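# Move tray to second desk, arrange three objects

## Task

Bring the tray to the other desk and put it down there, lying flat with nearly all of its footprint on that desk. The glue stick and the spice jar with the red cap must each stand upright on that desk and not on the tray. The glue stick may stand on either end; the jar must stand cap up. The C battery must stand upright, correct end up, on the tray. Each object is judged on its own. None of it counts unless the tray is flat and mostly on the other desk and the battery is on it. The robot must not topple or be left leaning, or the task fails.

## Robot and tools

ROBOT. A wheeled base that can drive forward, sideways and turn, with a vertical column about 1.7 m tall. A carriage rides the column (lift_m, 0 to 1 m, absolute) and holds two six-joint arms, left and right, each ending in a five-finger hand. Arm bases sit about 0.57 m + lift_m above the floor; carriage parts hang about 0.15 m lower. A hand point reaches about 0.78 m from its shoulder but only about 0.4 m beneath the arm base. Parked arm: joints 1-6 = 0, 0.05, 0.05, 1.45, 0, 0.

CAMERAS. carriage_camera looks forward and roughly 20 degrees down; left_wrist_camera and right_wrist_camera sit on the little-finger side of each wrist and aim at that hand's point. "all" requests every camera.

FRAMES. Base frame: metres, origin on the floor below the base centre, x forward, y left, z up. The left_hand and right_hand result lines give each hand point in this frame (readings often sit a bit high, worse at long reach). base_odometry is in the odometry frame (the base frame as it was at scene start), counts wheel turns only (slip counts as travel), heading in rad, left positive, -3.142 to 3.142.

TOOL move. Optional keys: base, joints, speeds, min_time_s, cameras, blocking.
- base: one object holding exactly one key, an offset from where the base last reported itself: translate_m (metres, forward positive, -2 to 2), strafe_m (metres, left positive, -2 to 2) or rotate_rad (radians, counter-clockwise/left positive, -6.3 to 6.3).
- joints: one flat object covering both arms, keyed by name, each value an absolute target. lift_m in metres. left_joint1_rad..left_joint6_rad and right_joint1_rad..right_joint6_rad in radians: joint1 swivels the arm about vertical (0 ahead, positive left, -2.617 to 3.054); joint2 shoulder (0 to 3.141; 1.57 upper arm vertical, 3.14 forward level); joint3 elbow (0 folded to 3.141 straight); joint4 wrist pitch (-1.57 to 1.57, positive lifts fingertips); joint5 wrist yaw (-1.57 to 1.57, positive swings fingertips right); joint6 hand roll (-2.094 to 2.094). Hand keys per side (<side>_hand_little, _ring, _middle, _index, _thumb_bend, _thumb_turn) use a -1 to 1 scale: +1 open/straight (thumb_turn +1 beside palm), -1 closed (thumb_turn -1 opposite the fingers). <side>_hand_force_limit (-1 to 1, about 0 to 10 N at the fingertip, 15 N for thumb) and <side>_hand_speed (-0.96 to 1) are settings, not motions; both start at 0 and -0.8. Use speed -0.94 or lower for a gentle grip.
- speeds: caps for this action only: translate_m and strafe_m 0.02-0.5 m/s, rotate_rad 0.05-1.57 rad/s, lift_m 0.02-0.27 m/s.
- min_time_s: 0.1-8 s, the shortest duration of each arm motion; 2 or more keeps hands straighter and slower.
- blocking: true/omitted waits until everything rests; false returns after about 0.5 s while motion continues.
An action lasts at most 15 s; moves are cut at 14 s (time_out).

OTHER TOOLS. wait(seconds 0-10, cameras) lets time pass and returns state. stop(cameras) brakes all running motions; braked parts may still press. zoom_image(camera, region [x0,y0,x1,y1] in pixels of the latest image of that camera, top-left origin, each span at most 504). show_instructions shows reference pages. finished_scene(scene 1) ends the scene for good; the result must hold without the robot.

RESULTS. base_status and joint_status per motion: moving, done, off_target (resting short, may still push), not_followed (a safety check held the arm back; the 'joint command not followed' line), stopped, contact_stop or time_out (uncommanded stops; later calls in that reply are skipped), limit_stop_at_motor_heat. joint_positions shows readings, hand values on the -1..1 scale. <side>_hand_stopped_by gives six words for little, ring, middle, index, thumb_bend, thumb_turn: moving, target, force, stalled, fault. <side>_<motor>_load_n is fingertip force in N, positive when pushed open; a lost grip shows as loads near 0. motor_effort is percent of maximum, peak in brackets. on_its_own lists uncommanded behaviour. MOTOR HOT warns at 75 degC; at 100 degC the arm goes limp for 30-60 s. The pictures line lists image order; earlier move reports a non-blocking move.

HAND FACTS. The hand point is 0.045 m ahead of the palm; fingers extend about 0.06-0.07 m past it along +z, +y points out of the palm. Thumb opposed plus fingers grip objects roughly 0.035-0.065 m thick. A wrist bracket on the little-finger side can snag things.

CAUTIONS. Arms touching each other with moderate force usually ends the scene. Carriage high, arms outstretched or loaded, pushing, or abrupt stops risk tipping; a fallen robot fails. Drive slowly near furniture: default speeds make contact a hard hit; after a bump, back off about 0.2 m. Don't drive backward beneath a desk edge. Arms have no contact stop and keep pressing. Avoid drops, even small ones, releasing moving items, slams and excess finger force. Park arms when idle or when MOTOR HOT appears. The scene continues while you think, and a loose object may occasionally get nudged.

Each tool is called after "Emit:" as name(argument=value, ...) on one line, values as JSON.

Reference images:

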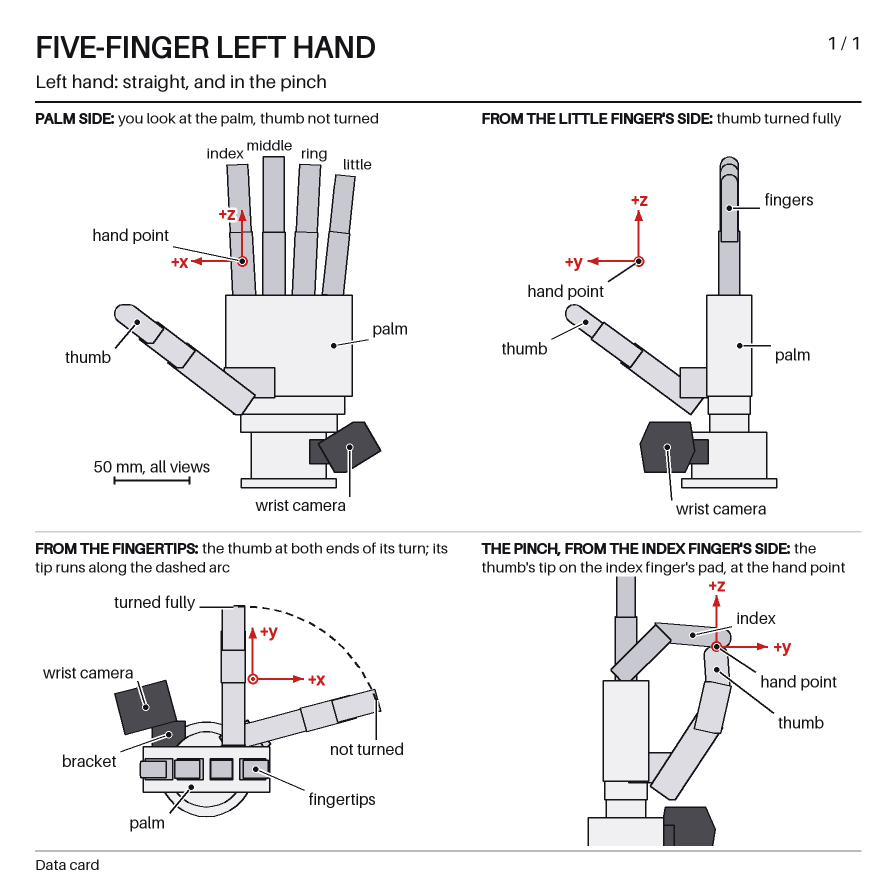

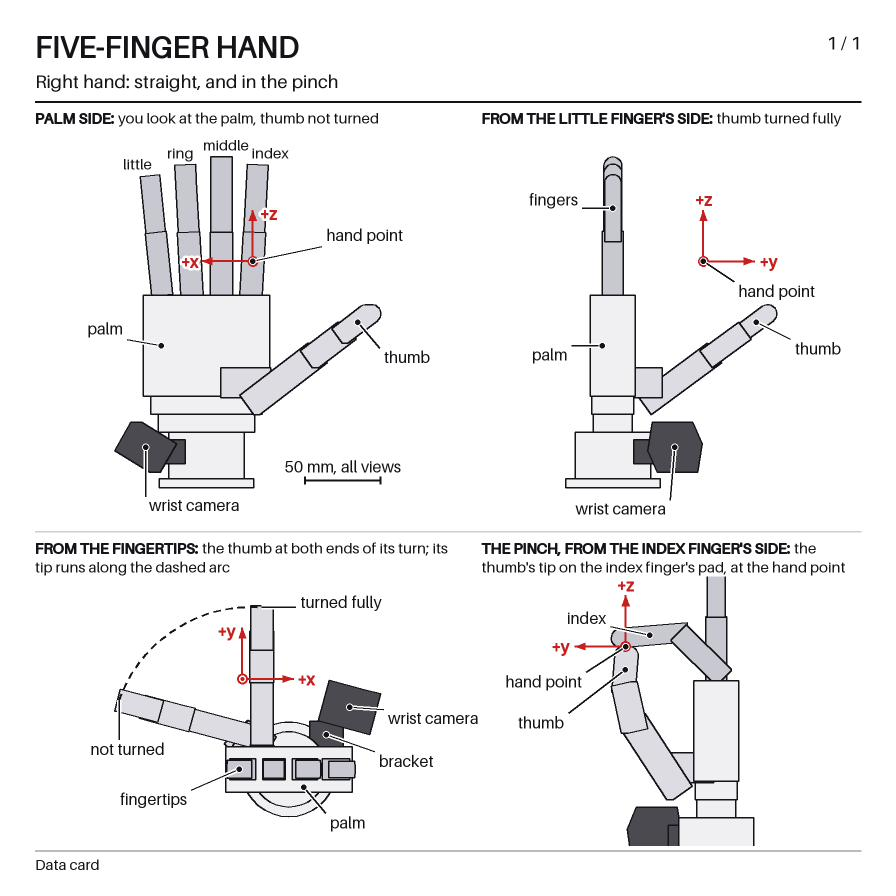

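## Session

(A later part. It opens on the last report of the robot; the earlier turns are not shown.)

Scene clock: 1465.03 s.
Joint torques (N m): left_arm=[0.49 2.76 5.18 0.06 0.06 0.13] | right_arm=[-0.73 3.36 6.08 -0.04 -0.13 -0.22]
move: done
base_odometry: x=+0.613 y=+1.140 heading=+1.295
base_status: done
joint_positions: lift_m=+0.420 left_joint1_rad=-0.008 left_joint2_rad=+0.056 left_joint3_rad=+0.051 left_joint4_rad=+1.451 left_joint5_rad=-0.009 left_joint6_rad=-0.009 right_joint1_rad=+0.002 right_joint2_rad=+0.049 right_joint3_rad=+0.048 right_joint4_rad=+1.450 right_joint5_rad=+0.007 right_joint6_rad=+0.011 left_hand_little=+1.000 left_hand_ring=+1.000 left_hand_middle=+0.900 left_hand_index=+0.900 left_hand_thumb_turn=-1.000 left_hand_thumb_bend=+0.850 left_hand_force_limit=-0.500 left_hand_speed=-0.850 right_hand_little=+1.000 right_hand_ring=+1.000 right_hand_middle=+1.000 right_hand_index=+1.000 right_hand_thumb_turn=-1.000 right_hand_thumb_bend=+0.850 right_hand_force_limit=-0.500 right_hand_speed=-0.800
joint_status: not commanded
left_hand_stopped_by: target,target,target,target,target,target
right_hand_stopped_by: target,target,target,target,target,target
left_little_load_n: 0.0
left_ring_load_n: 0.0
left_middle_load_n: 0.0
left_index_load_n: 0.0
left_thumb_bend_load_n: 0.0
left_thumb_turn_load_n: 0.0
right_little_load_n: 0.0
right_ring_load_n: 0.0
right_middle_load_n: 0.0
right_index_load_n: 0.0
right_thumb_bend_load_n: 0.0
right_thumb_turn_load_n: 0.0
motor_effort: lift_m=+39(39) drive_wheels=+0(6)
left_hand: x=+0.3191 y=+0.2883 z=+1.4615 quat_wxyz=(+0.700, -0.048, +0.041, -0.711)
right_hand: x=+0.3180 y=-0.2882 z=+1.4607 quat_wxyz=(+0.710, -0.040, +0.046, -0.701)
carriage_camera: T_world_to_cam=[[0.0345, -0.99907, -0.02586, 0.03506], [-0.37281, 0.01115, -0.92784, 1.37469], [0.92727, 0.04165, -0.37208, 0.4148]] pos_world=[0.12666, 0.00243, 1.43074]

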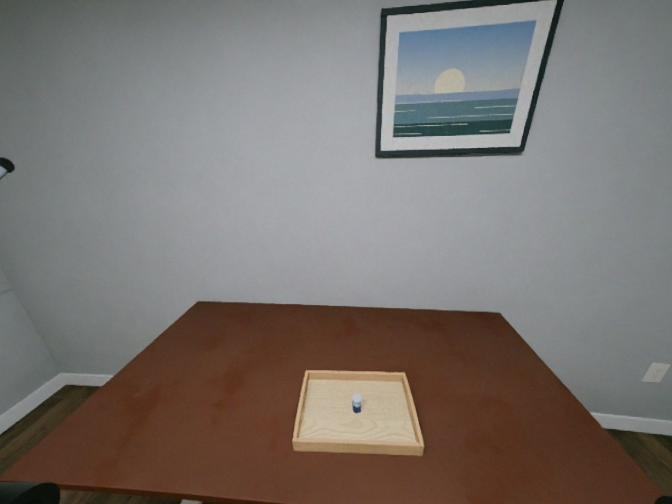

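Emit:
move(base={"rotate_rad": -0.01}, joints={"lift_m": 0.45, "left_joint1_rad": 0.1, "left_joint2_rad": 1.69, "left_joint3_rad": 0.5, "left_joint4_rad": 1.2, "left_joint5_rad": 0.6, "left_joint6_rad": 0, "right_joint1_rad": -0.1, "right_joint2_rad": 1.69, "right_joint3_rad": 0.5, "right_joint4_rad": 1.2, "right_joint5_rad": -0.6, "right_joint6_rad": 0, "left_hand_index": 0.3, "left_hand_middle": 0.3, "left_hand_thumb_bend": 0.35, "right_hand_index": 0.3, "right_hand_middle": 0.3, "right_hand_thumb_bend": 0.35, "left_hand_speed": -0.6, "right_hand_speed": -0.6}, min_time_s=4)

Emit:
move(base={"strafe_m": -0.023}, joints={"left_joint1_rad": 0.104, "left_joint2_rad": 2.765, "left_joint3_rad": 1.362, "left_joint4_rad": 1.42, "left_joint5_rad": 1.56, "left_joint6_rad": 0, "right_joint1_rad": -0.104, "right_joint2_rad": 2.765, "right_joint3_rad": 1.362, "right_joint4_rad": 1.42, "right_joint5_rad": -1.56, "right_joint6_rad": 0}, min_time_s=4, speeds={"strafe_m": 0.05}, cameras=["all"])

Scene clock: 1636.53 s.
Joint torques (N m): left_arm=[0.55 -4.67 7.2 2.02 0.13 0.15] | right_arm=[-1.01 -5 7.71 1.63 -0.18 -0.21]
move: done
base_odometry: x=+0.613 y=+1.140 heading=+1.286
base_status: done
joint_positions: lift_m=+0.450 left_joint1_rad=+0.092 left_joint2_rad=+1.675 left_joint3_rad=+0.477 left_joint4_rad=+1.209 left_joint5_rad=+0.584 left_joint6_rad=-0.009 right_joint1_rad=-0.094 right_joint2_rad=+1.684 right_joint3_rad=+0.477 right_joint4_rad=+1.200 right_joint5_rad=-0.586 right_joint6_rad=+0.011 left_hand_little=+1.000 left_hand_ring=+1.000 left_hand_middle=+0.300 left_hand_index=+0.300 left_hand_thumb_turn=-1.000 left_hand_thumb_bend=+0.350 left_hand_force_limit=-0.500 left_hand_speed=-0.600 right_hand_little=+1.000 right_hand_ring=+1.000 right_hand_middle=+0.300 right_hand_index=+0.300 right_hand_thumb_turn=-1.000 right_hand_thumb_bend=+0.350 right_hand_force_limit=-0.500 right_hand_speed=-0.600
joint_status: all done
left_hand_stopped_by: target,target,target,target,target,target
right_hand_stopped_by: target,target,target,target,target,target
left_little_load_n: 0.0
left_ring_load_n: -0.5
left_middle_load_n: -0.5
left_index_load_n: 0.0
left_thumb_bend_load_n: 0.0
left_thumb_turn_load_n: 0.0
right_little_load_n: 0.0
right_ring_load_n: 0.0
right_middle_load_n: 0.0
right_index_load_n: 0.0
right_thumb_bend_load_n: 0.0
right_thumb_turn_load_n: 0.0
motor_effort: lift_m=+40(48) drive_wheels=-5(9)
left_hand: x=+0.6472 y=+0.2237 z=+1.1575 quat_wxyz=(+0.364, -0.363, +0.603, -0.610)
right_hand: x=+0.6465 y=-0.2240 z=+1.1521 quat_wxyz=(+0.608, -0.606, +0.369, -0.358)
pictures: none

Scene clock: 1640.83 s.
Joint torques (N m): left_arm=[0.55 -9.29 5.11 1.54 0.18 0.14] | right_arm=[-1.09 -10.13 5.31 1.22 -0.16 -0.21]
move: done
base_odometry: x=+0.635 y=+1.134 heading=+1.287
base_status: done
joint_positions: lift_m=+0.450 left_joint1_rad=+0.097 left_joint2_rad=+2.742 left_joint3_rad=+1.345 left_joint4_rad=+1.406 left_joint5_rad=+1.544 left_joint6_rad=-0.009 right_joint1_rad=-0.097 right_joint2_rad=+2.758 right_joint3_rad=+1.345 right_joint4_rad=+1.403 right_joint5_rad=-1.545 right_joint6_rad=+0.011 left_hand_little=+1.000 left_hand_ring=+1.000 left_hand_middle=+0.300 left_hand_index=+0.300 left_hand_thumb_turn=-1.000 left_hand_thumb_bend=+0.350 left_hand_force_limit=-0.500 left_hand_speed=-0.600 right_hand_little=+1.000 right_hand_ring=+1.000 right_hand_middle=+0.300 right_hand_index=+0.300 right_hand_thumb_turn=-1.000 right_hand_thumb_bend=+0.350 right_hand_force_limit=-0.500 right_hand_speed=-0.600
joint_status: all done
left_hand_stopped_by: target,target,target,target,target,target
right_hand_stopped_by: target,target,target,target,target,target
left_little_load_n: 0.0
left_ring_load_n: 0.0
left_middle_load_n: 0.0
left_index_load_n: -0.5
left_thumb_bend_load_n: 0.0
left_thumb_turn_load_n: 0.0
right_little_load_n: 0.0
right_ring_load_n: -0.5
right_middle_load_n: 0.0
right_index_load_n: 0.0
right_thumb_bend_load_n: 0.0
right_thumb_turn_load_n: 0.0
motor_effort: lift_m=+40(40) drive_wheels=+0(11)
left_hand: x=+0.6546 y=+0.1642 z=+0.9712 quat_wxyz=(+0.044, -0.044, +0.706, -0.706)
right_hand: x=+0.6510 y=-0.1641 z=+0.9647 quat_wxyz=(+0.706, -0.705, +0.051, -0.036)
pictures: carriage_camera, left_wrist_camera, right_wrist_camera
carriage_camera: T_world_to_cam=[[0.0345, -0.99907, -0.02586, 0.03583], [-0.37281, 0.01115, -0.92784, 1.40243], [0.92727, 0.04165, -0.37208, 0.42592]] pos_world=[0.12666, 0.00243, 1.46064]
left_wrist_camera: T_world_to_cam=[[-0.24374, 0.02129, 0.96961, -0.79155], [-0.87281, 0.43107, -0.22887, 0.72025], [-0.42284, -0.90207, -0.08649, 0.62337]] pos_world=[0.69929, 0.2687, 0.98625]
right_wrist_camera: T_world_to_cam=[[0.23198, -0.0065, -0.9727, 0.78388], [-0.87771, -0.43244, -0.20644, 0.70234], [-0.41929, 0.90164, -0.10602, 0.63691]] pos_world=[0.70166, -0.26546, 0.975]

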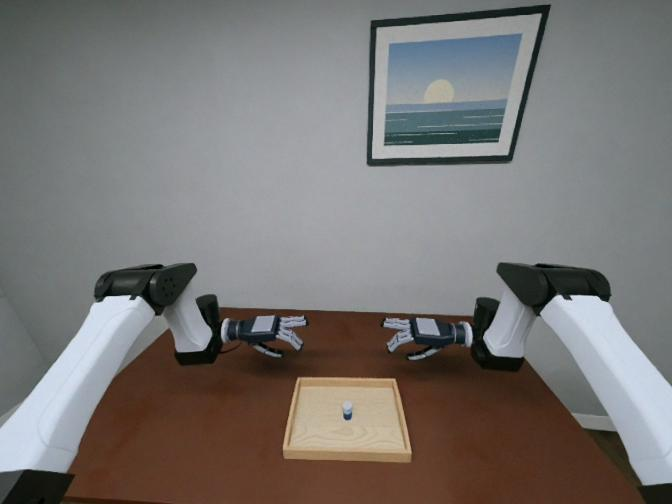

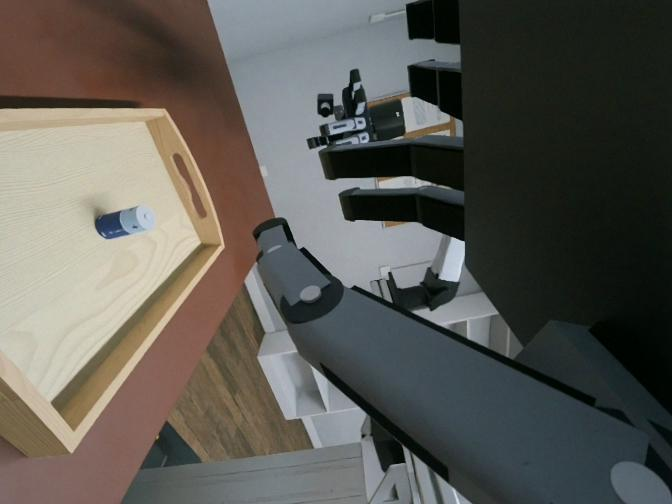

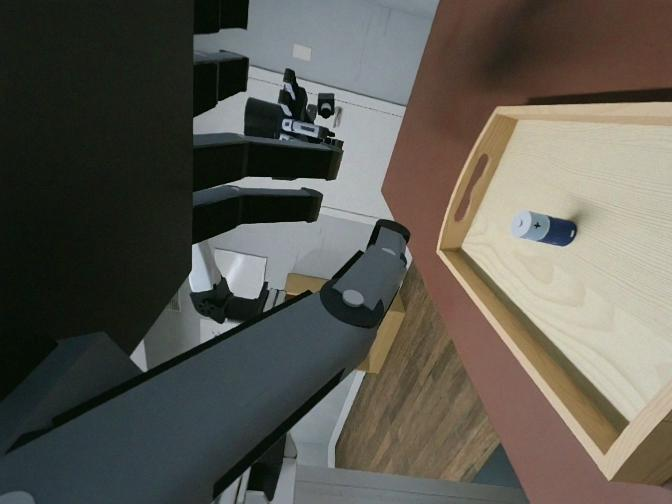

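Emit:
move(joints={"lift_m": 0.34}, speeds={"lift_m": 0.1}, cameras=["all"])

Scene clock: 1676.53 s.
Joint torques (N m): left_arm=[0.47 -10.18 4.6 1.43 0.11 0.15] | right_arm=[-1.06 -11.02 4.66 1.13 -0.16 -0.2]
move: done
base_odometry: x=+0.635 y=+1.134 heading=+1.287
base_status: not commanded
joint_positions: lift_m=+0.340 left_joint1_rad=+0.097 left_joint2_rad=+2.751 left_joint3_rad=+1.350 left_joint4_rad=+1.413 left_joint5_rad=+1.548 left_joint6_rad=-0.008 right_joint1_rad=-0.098 right_joint2_rad=+2.768 right_joint3_rad=+1.351 right_joint4_rad=+1.410 right_joint5_rad=-1.549 right_joint6_rad=+0.011 left_hand_little=+1.000 left_hand_ring=+1.000 left_hand_middle=+0.300 left_hand_index=+0.300 left_hand_thumb_turn=-1.000 left_hand_thumb_bend=+0.350 left_hand_force_limit=-0.500 left_hand_speed=-0.600 right_hand_little=+1.000 right_hand_ring=+1.000 right_hand_middle=+0.300 right_hand_index=+0.300 right_hand_thumb_turn=-1.000 right_hand_thumb_bend=+0.350 right_hand_force_limit=-0.500 right_hand_speed=-0.600
joint_status: all done
left_hand_stopped_by: target,target,target,target,target,target
right_hand_stopped_by: target,target,target,target,target,target
left_little_load_n: 0.0
left_ring_load_n: 0.0
left_middle_load_n: 0.0
left_index_load_n: 0.0
left_thumb_bend_load_n: 0.0
left_thumb_turn_load_n: 0.0
right_little_load_n: 0.0
right_ring_load_n: 0.0
right_middle_load_n: 0.0
right_index_load_n: 0.0
right_thumb_bend_load_n: 0.0
right_thumb_turn_load_n: -0.5
motor_effort: lift_m=+33(34) drive_wheels=-2(4)
left_hand: x=+0.6542 y=+0.1643 z=+0.8594 quat_wxyz=(+0.044, -0.041, +0.706, -0.706)
right_hand: x=+0.6508 y=-0.1648 z=+0.8527 quat_wxyz=(+0.706, -0.705, +0.049, -0.036)
pictures: carriage_camera, left_wrist_camera, right_wrist_camera
carriage_camera: T_world_to_cam=[[0.0345, -0.99907, -0.02586, 0.033], [-0.37281, 0.01115, -0.92784, 1.30084], [0.92727, 0.04165, -0.37208, 0.38518]] pos_world=[0.12666, 0.00243, 1.35114]
left_wrist_camera: T_world_to_cam=[[-0.24735, 0.0218, 0.96868, -0.68008], [-0.87031, 0.43443, -0.23201, 0.69473], [-0.42588, -0.90044, -0.08848, 0.617]] pos_world=[0.69919, 0.2686, 0.87455]
right_wrist_camera: T_world_to_cam=[[0.23464, -0.00624, -0.97206, 0.67281], [-0.87636, -0.43407, -0.20876, 0.67953], [-0.42064, 0.90086, -0.10732, 0.62742]] pos_world=[0.70156, -0.26605, 0.86321]

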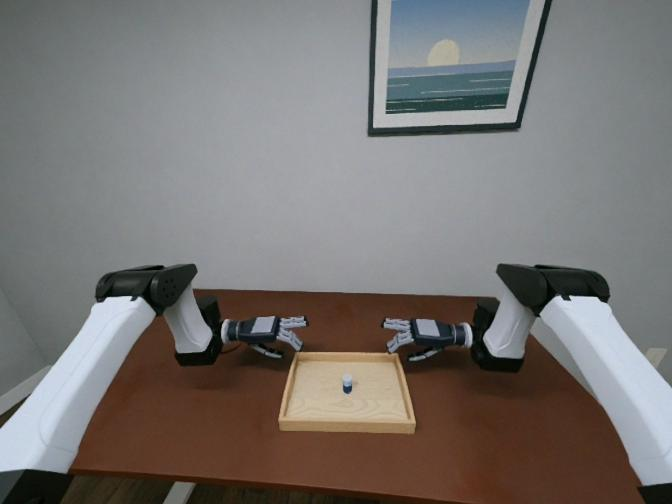

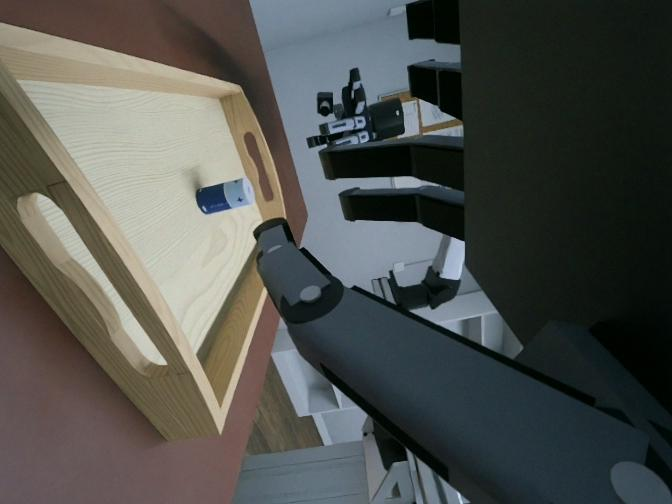

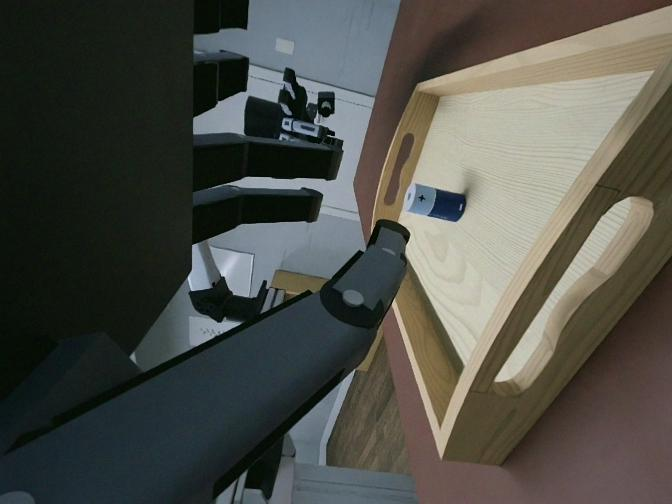

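Emit:
move(joints={"left_joint1_rad": 0.116, "right_joint1_rad": -0.118}, base={"translate_m": -0.009}, speeds={"translate_m": 0.05})

Emit:
move(joints={"lift_m": 0.295}, speeds={"lift_m": 0.06}, cameras=["all"])

Scene clock: 1710.97 s.
Joint torques (N m): left_arm=[0.35 -10.02 4.44 1.45 0.11 0.14] | right_arm=[-0.73 -10.91 4.71 1.16 -0.14 -0.19]
move: done
base_odometry: x=+0.632 y=+1.125 heading=+1.287
base_status: done
joint_positions: lift_m=+0.340 left_joint1_rad=+0.110 left_joint2_rad=+2.751 left_joint3_rad=+1.351 left_joint4_rad=+1.414 left_joint5_rad=+1.548 left_joint6_rad=-0.008 right_joint1_rad=-0.115 right_joint2_rad=+2.768 right_joint3_rad=+1.351 right_joint4_rad=+1.410 right_joint5_rad=-1.550 right_joint6_rad=+0.011 left_hand_little=+1.000 left_hand_ring=+1.000 left_hand_middle=+0.300 left_hand_index=+0.300 left_hand_thumb_turn=-1.000 left_hand_thumb_bend=+0.350 left_hand_force_limit=-0.500 left_hand_speed=-0.600 right_hand_little=+1.000 right_hand_ring=+1.000 right_hand_middle=+0.300 right_hand_index=+0.300 right_hand_thumb_turn=-1.000 right_hand_thumb_bend=+0.350 right_hand_force_limit=-0.500 right_hand_speed=-0.600
joint_status: all done
left_hand_stopped_by: target,target,target,target,target,target
right_hand_stopped_by: target,target,target,target,target,target
left_little_load_n: 0.0
left_ring_load_n: 0.0
left_middle_load_n: 0.0
left_index_load_n: -0.5
left_thumb_bend_load_n: 0.5
left_thumb_turn_load_n: 0.0
right_little_load_n: 0.0
right_ring_load_n: 0.0
right_middle_load_n: 0.0
right_index_load_n: 0.0
right_thumb_bend_load_n: 0.0
right_thumb_turn_load_n: 0.0
motor_effort: lift_m=+33(33) drive_wheels=+3(5)
left_hand: x=+0.6563 y=+0.1702 z=+0.8595 quat_wxyz=(+0.049, -0.045, +0.706, -0.706)
right_hand: x=+0.6531 y=-0.1719 z=+0.8527 quat_wxyz=(+0.706, -0.705, +0.054, -0.042)
pictures: none

Scene clock: 1712.07 s.
Joint torques (N m): left_arm=[0.31 -10.07 4.29 1.39 0.09 0.15] | right_arm=[-0.72 -11.07 4.4 1.11 -0.13 -0.23]
move: done
base_odometry: x=+0.632 y=+1.125 heading=+1.287
base_status: not commanded
joint_positions: lift_m=+0.295 left_joint1_rad=+0.110 left_joint2_rad=+2.751 left_joint3_rad=+1.352 left_joint4_rad=+1.416 left_joint5_rad=+1.549 left_joint6_rad=-0.008 right_joint1_rad=-0.115 right_joint2_rad=+2.768 right_joint3_rad=+1.353 right_joint4_rad=+1.413 right_joint5_rad=-1.551 right_joint6_rad=+0.011 left_hand_little=+1.000 left_hand_ring=+1.000 left_hand_middle=+0.300 left_hand_index=+0.300 left_hand_thumb_turn=-1.000 left_hand_thumb_bend=+0.350 left_hand_force_limit=-0.500 left_hand_speed=-0.600 right_hand_little=+1.000 right_hand_ring=+1.000 right_hand_middle=+0.300 right_hand_index=+0.300 right_hand_thumb_turn=-1.000 right_hand_thumb_bend=+0.350 right_hand_force_limit=-0.500 right_hand_speed=-0.600
joint_status: all done
left_hand_stopped_by: target,target,target,target,target,target
right_hand_stopped_by: target,target,target,target,target,target
left_little_load_n: 0.0
left_ring_load_n: 0.0
left_middle_load_n: 0.0
left_index_load_n: 0.0
left_thumb_bend_load_n: 0.0
left_thumb_turn_load_n: 0.0
right_little_load_n: 0.0
right_ring_load_n: 0.0
right_middle_load_n: 0.0
right_index_load_n: 0.0
right_thumb_bend_load_n: 0.0
right_thumb_turn_load_n: 0.0
motor_effort: lift_m=+32(32) drive_wheels=+4(4)
left_hand: x=+0.6567 y=+0.1703 z=+0.8146 quat_wxyz=(+0.050, -0.044, +0.706, -0.705)
right_hand: x=+0.6535 y=-0.1720 z=+0.8079 quat_wxyz=(+0.706, -0.705, +0.053, -0.043)
pictures: carriage_camera, left_wrist_camera, right_wrist_camera
carriage_camera: T_world_to_cam=[[0.0345, -0.99907, -0.02586, 0.03184], [-0.37281, 0.01115, -0.92784, 1.25917], [0.92727, 0.04165, -0.37208, 0.36847]] pos_world=[0.12666, 0.00243, 1.30624]
left_wrist_camera: T_world_to_cam=[[-0.25194, 0.01823, 0.96757, -0.63172], [-0.87466, 0.42357, -0.23572, 0.69164], [-0.41413, -0.90568, -0.09077, 0.61449]] pos_world=[0.70027, 0.27509, 0.83005]
right_wrist_camera: T_world_to_cam=[[0.23887, -0.01022, -0.971, 0.62431], [-0.88175, -0.42116, -0.21248, 0.67819], [-0.40677, 0.90693, -0.10962, 0.62409]] pos_world=[0.70272, -0.274, 0.81872]

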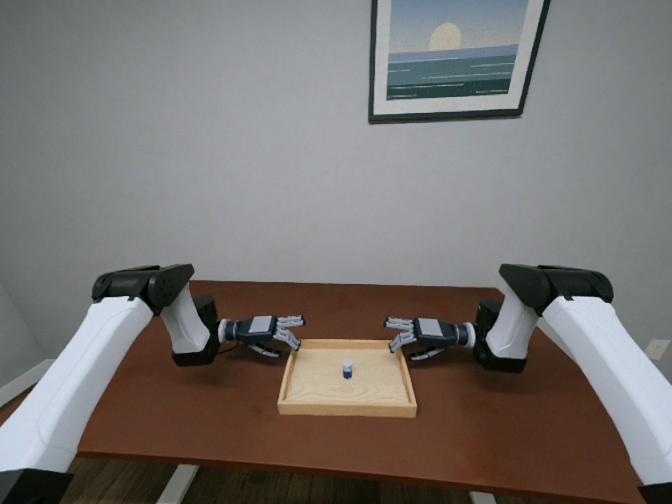

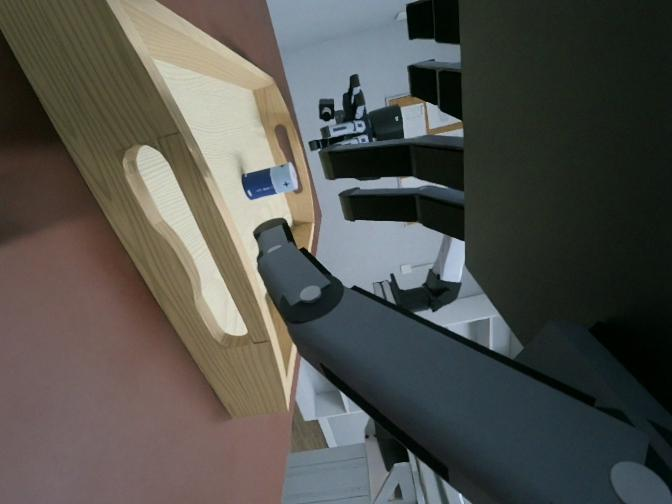

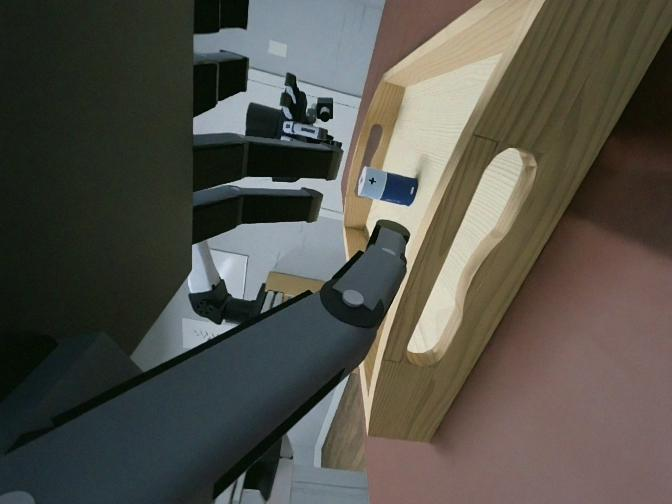

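Emit:
zoom_image(camera="carriage_camera", region=[210, 290, 480, 430])

Scaled by 1.867 from the camera's image (finer frame: 960x720).

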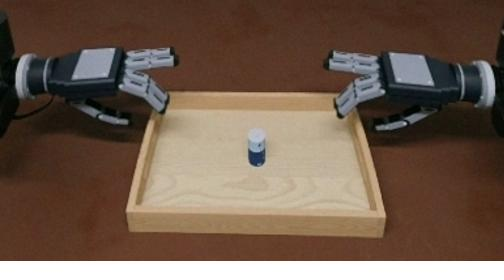

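Emit:
move(base={"translate_m": -0.016}, speeds={"translate_m": 0.05})

Emit:
move(joints={"lift_m": 0.265}, speeds={"lift_m": 0.05}, cameras=["all"])

Scene clock: 1909.53 s.
Joint torques (N m): left_arm=[0.34 -10.19 4.38 1.42 0.1 0.13] | right_arm=[-0.77 -11.07 4.31 1.1 -0.12 -0.23]
move: done
base_odometry: x=+0.628 y=+1.110 heading=+1.287
base_status: done
joint_positions: lift_m=+0.295 left_joint1_rad=+0.110 left_joint2_rad=+2.751 left_joint3_rad=+1.352 left_joint4_rad=+1.416 left_joint5_rad=+1.549 left_joint6_rad=-0.008 right_joint1_rad=-0.115 right_joint2_rad=+2.768 right_joint3_rad=+1.353 right_joint4_rad=+1.413 right_joint5_rad=-1.551 right_joint6_rad=+0.011 left_hand_little=+1.000 left_hand_ring=+1.000 left_hand_middle=+0.300 left_hand_index=+0.300 left_hand_thumb_turn=-1.000 left_hand_thumb_bend=+0.350 left_hand_force_limit=-0.500 left_hand_speed=-0.600 right_hand_little=+1.000 right_hand_ring=+1.000 right_hand_middle=+0.300 right_hand_index=+0.300 right_hand_thumb_turn=-1.000 right_hand_thumb_bend=+0.350 right_hand_force_limit=-0.500 right_hand_speed=-0.600
joint_status: not commanded
left_hand_stopped_by: target,target,target,target,target,target
right_hand_stopped_by: target,target,target,target,target,target
left_little_load_n: 0.0
left_ring_load_n: 0.0
left_middle_load_n: 0.0
left_index_load_n: 0.0
left_thumb_bend_load_n: 0.5
left_thumb_turn_load_n: 0.0
right_little_load_n: 0.0
right_ring_load_n: 0.0
right_middle_load_n: 0.0
right_index_load_n: 0.0
right_thumb_bend_load_n: 0.0
right_thumb_turn_load_n: 0.5
motor_effort: lift_m=+32(32) drive_wheels=+1(7)
left_hand: x=+0.6566 y=+0.1703 z=+0.8146 quat_wxyz=(+0.050, -0.044, +0.706, -0.705)
right_hand: x=+0.6534 y=-0.1720 z=+0.8079 quat_wxyz=(+0.706, -0.705, +0.052, -0.043)
pictures: none

Scene clock: 1910.47 s.
Joint torques (N m): left_arm=[0.31 -10.15 4.16 1.39 0.08 0.13] | right_arm=[-0.75 -11.23 4.45 1.12 -0.09 -0.19]
move: done
base_odometry: x=+0.628 y=+1.110 heading=+1.287
base_status: not commanded
joint_positions: lift_m=+0.265 left_joint1_rad=+0.110 left_joint2_rad=+2.752 left_joint3_rad=+1.353 left_joint4_rad=+1.418 left_joint5_rad=+1.550 left_joint6_rad=-0.008 right_joint1_rad=-0.115 right_joint2_rad=+2.769 right_joint3_rad=+1.354 right_joint4_rad=+1.414 right_joint5_rad=-1.552 right_joint6_rad=+0.011 left_hand_little=+1.000 left_hand_ring=+1.000 left_hand_middle=+0.300 left_hand_index=+0.300 left_hand_thumb_turn=-1.000 left_hand_thumb_bend=+0.350 left_hand_force_limit=-0.500 left_hand_speed=-0.600 right_hand_little=+1.000 right_hand_ring=+1.000 right_hand_middle=+0.300 right_hand_index=+0.300 right_hand_thumb_turn=-1.000 right_hand_thumb_bend=+0.350 right_hand_force_limit=-0.500 right_hand_speed=-0.600
joint_status: all done
left_hand_stopped_by: target,target,target,target,target,target
right_hand_stopped_by: target,target,target,target,target,target
left_little_load_n: 0.0
left_ring_load_n: 0.0
left_middle_load_n: 0.0
left_index_load_n: 0.0
left_thumb_bend_load_n: 0.0
left_thumb_turn_load_n: 0.0
right_little_load_n: 0.0
right_ring_load_n: 0.0
right_middle_load_n: 0.0
right_index_load_n: 0.0
right_thumb_bend_load_n: 0.0
right_thumb_turn_load_n: 0.0
motor_effort: lift_m=+32(32) drive_wheels=+1(4)
left_hand: x=+0.6566 y=+0.1703 z=+0.7844 quat_wxyz=(+0.050, -0.043, +0.706, -0.705)
right_hand: x=+0.6535 y=-0.1720 z=+0.7777 quat_wxyz=(+0.706, -0.705, +0.052, -0.043)
pictures: carriage_camera, left_wrist_camera, right_wrist_camera
carriage_camera: T_world_to_cam=[[0.0345, -0.99907, -0.02586, 0.03107], [-0.37281, 0.01115, -0.92784, 1.23134], [0.92727, 0.04165, -0.37208, 0.35731]] pos_world=[0.12666, 0.00243, 1.27624]
left_wrist_camera: T_world_to_cam=[[-0.25343, 0.01845, 0.96718, -0.60128], [-0.87365, 0.42491, -0.23703, 0.6846], [-0.41534, -0.90505, -0.09156, 0.6131]] pos_world=[0.70037, 0.27509, 0.79995]
right_wrist_camera: T_world_to_cam=[[0.23968, -0.0101, -0.9708, 0.59427], [-0.88125, -0.42185, -0.21318, 0.67187], [-0.40737, 0.90661, -0.11001, 0.62147]] pos_world=[0.70282, -0.274, 0.78852]

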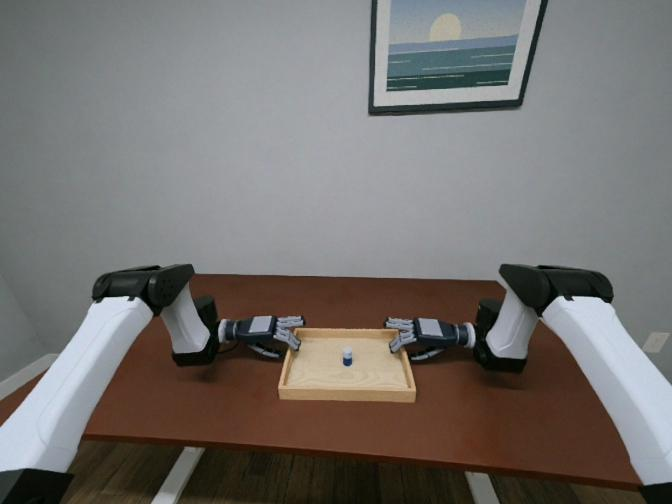

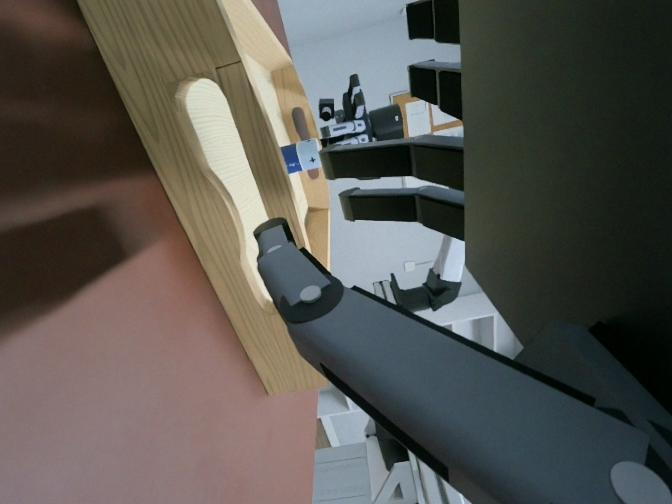

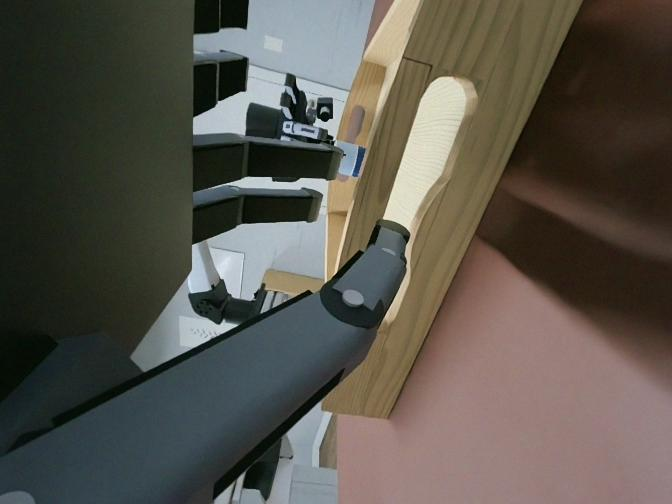

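Emit:
move(joints={"lift_m": 0.24, "left_hand_thumb_bend": 0.25, "right_hand_thumb_bend": 0.25}, speeds={"lift_m": 0.03}, cameras=["all"])

Scene clock: 1951.10 s.
Joint torques (N m): left_arm=[0.29 -10.03 4.23 1.38 0.07 0.15] | right_arm=[-0.79 -11.25 4.19 1.1 -0.11 -0.17]
move: done
base_odometry: x=+0.628 y=+1.110 heading=+1.287
base_status: not commanded
joint_positions: lift_m=+0.240 left_joint1_rad=+0.110 left_joint2_rad=+2.753 left_joint3_rad=+1.353 left_joint4_rad=+1.418 left_joint5_rad=+1.551 left_joint6_rad=-0.008 right_joint1_rad=-0.115 right_joint2_rad=+2.770 right_joint3_rad=+1.354 right_joint4_rad=+1.414 right_joint5_rad=-1.552 right_joint6_rad=+0.011 left_hand_little=+1.000 left_hand_ring=+1.000 left_hand_middle=+0.300 left_hand_index=+0.300 left_hand_thumb_turn=-1.000 left_hand_thumb_bend=+0.250 left_hand_force_limit=-0.500 left_hand_speed=-0.600 right_hand_little=+1.000 right_hand_ring=+1.000 right_hand_middle=+0.300 right_hand_index=+0.300 right_hand_thumb_turn=-1.000 right_hand_thumb_bend=+0.250 right_hand_force_limit=-0.500 right_hand_speed=-0.600
joint_status: all done
left_hand_stopped_by: target,target,target,target,target,target
right_hand_stopped_by: target,target,target,target,target,target
left_little_load_n: 0.0
left_ring_load_n: 0.0
left_middle_load_n: 0.0
left_index_load_n: -0.5
left_thumb_bend_load_n: 0.5
left_thumb_turn_load_n: 0.0
right_little_load_n: 0.0
right_ring_load_n: 0.0
right_middle_load_n: 0.0
right_index_load_n: 0.0
right_thumb_bend_load_n: 0.0
right_thumb_turn_load_n: 0.0
motor_effort: lift_m=+31(32) drive_wheels=+4(4)
left_hand: x=+0.6564 y=+0.1703 z=+0.7593 quat_wxyz=(+0.049, -0.042, +0.706, -0.706)
right_hand: x=+0.6534 y=-0.1720 z=+0.7526 quat_wxyz=(+0.706, -0.705, +0.052, -0.043)
pictures: carriage_camera, left_wrist_camera, right_wrist_camera
carriage_camera: T_world_to_cam=[[0.0345, -0.99907, -0.02586, 0.03042], [-0.37281, 0.01115, -0.92784, 1.20814], [0.92727, 0.04165, -0.37208, 0.34801]] pos_world=[0.12666, 0.00243, 1.25124]
left_wrist_camera: T_world_to_cam=[[-0.25298, 0.01867, 0.96729, -0.57752], [-0.87342, 0.42562, -0.23664, 0.67782], [-0.41611, -0.90471, -0.09136, 0.61102]] pos_world=[0.70017, 0.27509, 0.77485]
right_wrist_camera: T_world_to_cam=[[0.23933, -0.01006, -0.97089, 0.57026], [-0.88134, -0.4218, -0.21288, 0.66628], [-0.40738, 0.90663, -0.10982, 0.61852]] pos_world=[0.70272, -0.274, 0.76342]

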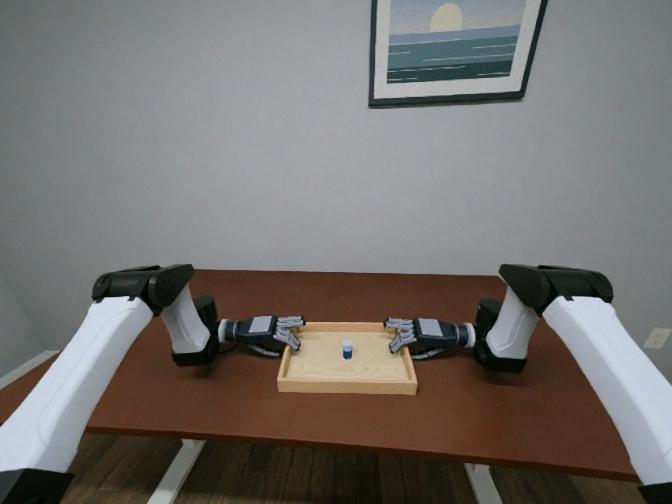

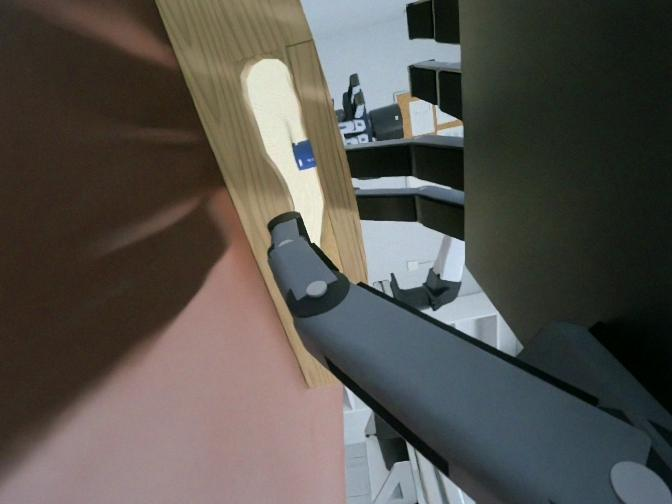

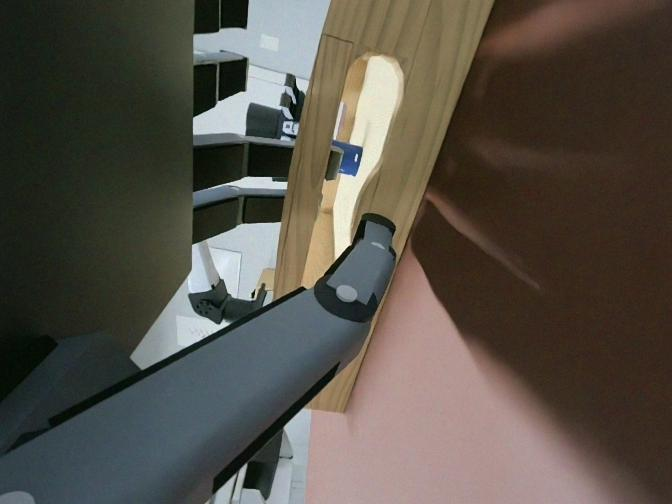

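Emit:
move(joints={"left_joint1_rad": 0.098, "right_joint1_rad": -0.102, "left_hand_thumb_bend": 0.2, "right_hand_thumb_bend": 0.2}, min_time_s=2, cameras=["left_wrist_camera", "right_wrist_camera"])

Scene clock: 1965.87 s.
Joint torques (N m): left_arm=[-0.73 -10.25 4.29 1.39 0.06 0.13] | right_arm=[0.25 -11.19 4.25 1.07 -0.11 -0.19]
move: done
base_odometry: x=+0.628 y=+1.110 heading=+1.287
base_status: not commanded
joint_positions: lift_m=+0.240 left_joint1_rad=+0.106 left_joint2_rad=+2.753 left_joint3_rad=+1.353 left_joint4_rad=+1.418 left_joint5_rad=+1.551 left_joint6_rad=-0.008 right_joint1_rad=-0.110 right_joint2_rad=+2.770 right_joint3_rad=+1.354 right_joint4_rad=+1.414 right_joint5_rad=-1.552 right_joint6_rad=+0.011 left_hand_little=+1.000 left_hand_ring=+1.000 left_hand_middle=+0.300 left_hand_index=+0.300 left_hand_thumb_turn=-1.000 left_hand_thumb_bend=+0.200 left_hand_force_limit=-0.500 left_hand_speed=-0.600 right_hand_little=+1.000 right_hand_ring=+1.000 right_hand_middle=+0.300 right_hand_index=+0.300 right_hand_thumb_turn=-1.000 right_hand_thumb_bend=+0.200 right_hand_force_limit=-0.500 right_hand_speed=-0.600
joint_status: all done
left_hand_stopped_by: target,target,target,target,target,target
right_hand_stopped_by: target,target,target,target,target,target
left_little_load_n: 0.0
left_ring_load_n: -0.5
left_middle_load_n: 0.0
left_index_load_n: 0.0
left_thumb_bend_load_n: 0.0
left_thumb_turn_load_n: 0.0
right_little_load_n: 0.0
right_ring_load_n: 0.0
right_middle_load_n: 0.0
right_index_load_n: 0.0
right_thumb_bend_load_n: 0.0
right_thumb_turn_load_n: -0.5
motor_effort: lift_m=+31(31) drive_wheels=+2(3)
left_hand: x=+0.6557 y=+0.1683 z=+0.7593 quat_wxyz=(+0.048, -0.041, +0.706, -0.706)
right_hand: x=+0.6526 y=-0.1696 z=+0.7526 quat_wxyz=(+0.706, -0.705, +0.050, -0.041)
left_wrist_camera: T_world_to_cam=[[-0.25289, 0.01983, 0.96729, -0.5779], [-0.87145, 0.42962, -0.23664, 0.67612], [-0.42026, -0.90279, -0.09137, 0.61133]] pos_world=[0.69997, 0.27289, 0.77485]
right_wrist_camera: T_world_to_cam=[[0.23939, -0.00868, -0.97088, 0.57067], [-0.87889, -0.42688, -0.21289, 0.66414], [-0.41261, 0.90426, -0.10982, 0.619]] pos_world=[0.7025, -0.27128, 0.76342]

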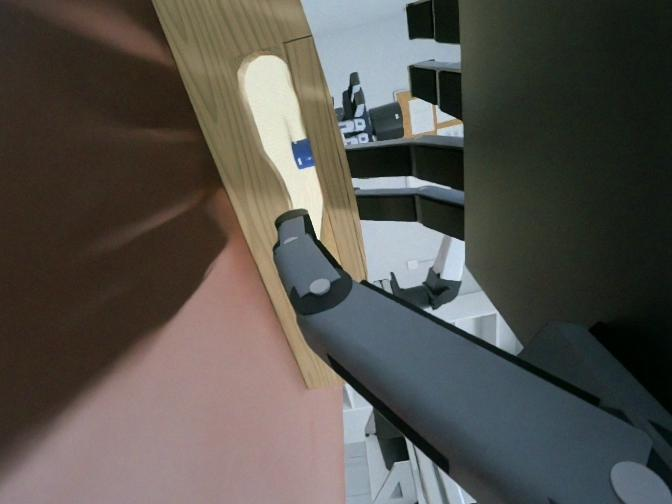

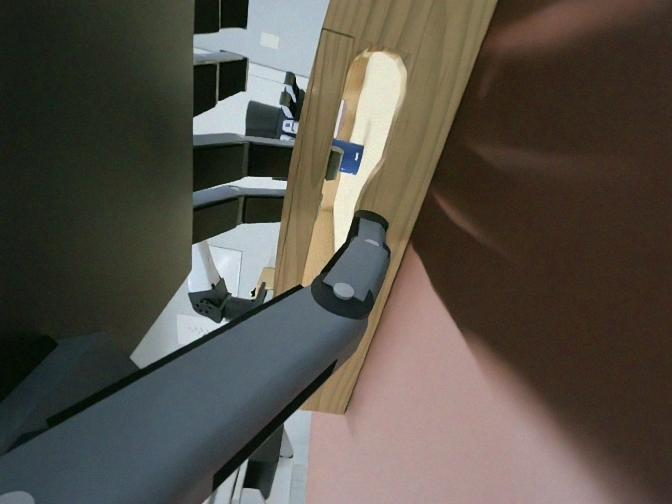

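Emit:
move(joints={"left_joint1_rad": 0.090, "right_joint1_rad": -0.094}, min_time_s=2, cameras=["left_wrist_camera", "right_wrist_camera"])

Scene clock: 1976.87 s.
Joint torques (N m): left_arm=[-0.73 -10.25 4.31 1.38 0.07 0.14] | right_arm=[0.69 -11.21 4.22 1.07 -0.1 -0.21]
move: done
base_odometry: x=+0.628 y=+1.110 heading=+1.287
base_status: not commanded
joint_positions: lift_m=+0.240 left_joint1_rad=+0.098 left_joint2_rad=+2.753 left_joint3_rad=+1.353 left_joint4_rad=+1.418 left_joint5_rad=+1.551 left_joint6_rad=-0.008 right_joint1_rad=-0.105 right_joint2_rad=+2.770 right_joint3_rad=+1.354 right_joint4_rad=+1.414 right_joint5_rad=-1.552 right_joint6_rad=+0.011 left_hand_little=+1.000 left_hand_ring=+1.000 left_hand_middle=+0.300 left_hand_index=+0.300 left_hand_thumb_turn=-1.000 left_hand_thumb_bend=+0.200 left_hand_force_limit=-0.500 left_hand_speed=-0.600 right_hand_little=+1.000 right_hand_ring=+1.000 right_hand_middle=+0.300 right_hand_index=+0.300 right_hand_thumb_turn=-1.000 right_hand_thumb_bend=+0.200 right_hand_force_limit=-0.500 right_hand_speed=-0.600
joint_status: all done
left_hand_stopped_by: target,target,target,target,target,target
right_hand_stopped_by: target,target,target,target,target,target
left_little_load_n: 0.0
left_ring_load_n: 0.0
left_middle_load_n: 0.0
left_index_load_n: 0.0
left_thumb_bend_load_n: 0.0
left_thumb_turn_load_n: 0.0
right_little_load_n: 0.0
right_ring_load_n: 0.0
right_middle_load_n: 0.0
right_index_load_n: 0.0
right_thumb_bend_load_n: 0.5
right_thumb_turn_load_n: -0.5
motor_effort: lift_m=+31(31) drive_wheels=+2(3)
left_hand: x=+0.6545 y=+0.1649 z=+0.7593 quat_wxyz=(+0.045, -0.038, +0.706, -0.706)
right_hand: x=+0.6520 y=-0.1678 z=+0.7526 quat_wxyz=(+0.706, -0.705, +0.049, -0.039)
left_wrist_camera: T_world_to_cam=[[-0.25272, 0.02185, 0.96729, -0.57858], [-0.86799, 0.43658, -0.23664, 0.6731], [-0.42747, -0.8994, -0.09137, 0.61187]] pos_world=[0.69958, 0.2691, 0.77485]
right_wrist_camera: T_world_to_cam=[[0.23941, -0.00767, -0.97089, 0.57099], [-0.87709, -0.43057, -0.21288, 0.66255], [-0.4164, 0.90253, -0.10981, 0.61928]] pos_world=[0.70229, -0.26926, 0.76342]

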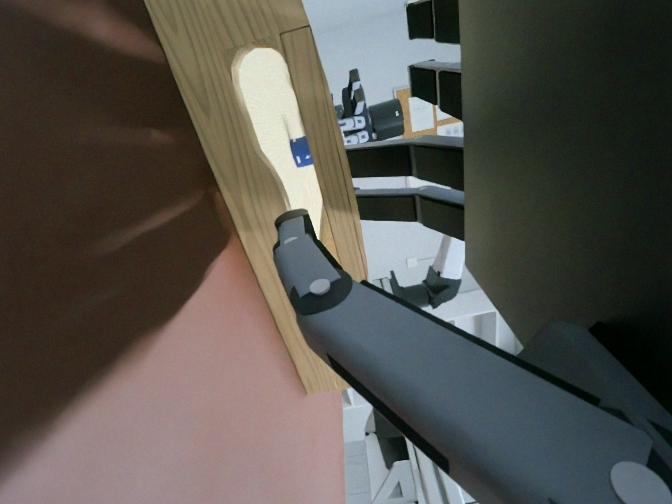

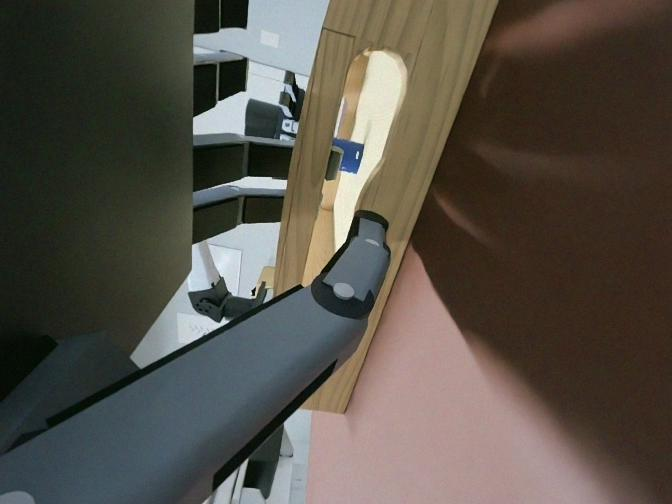

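Emit:
zoom_image(camera="right_wrist_camera", region=[280, 30, 460, 300])

Emit:
zoom_image(camera="left_wrist_camera", region=[210, 30, 390, 300])

Scaled by 1.867 from the camera's image (finer frame: 960x720).

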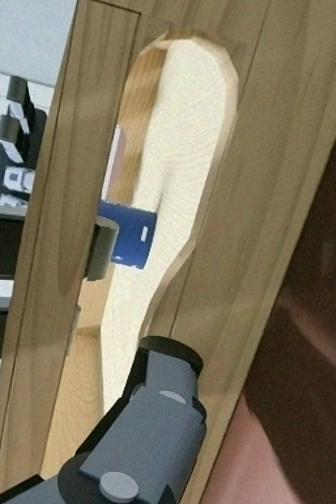

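Scaled by 1.867 from the camera's image (finer frame: 960x720).

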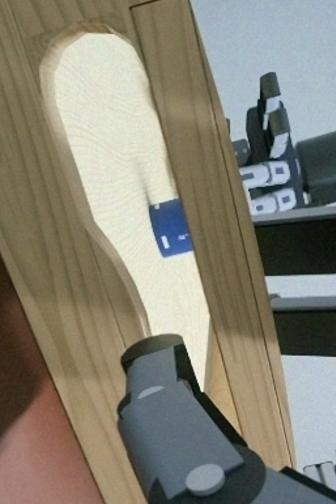

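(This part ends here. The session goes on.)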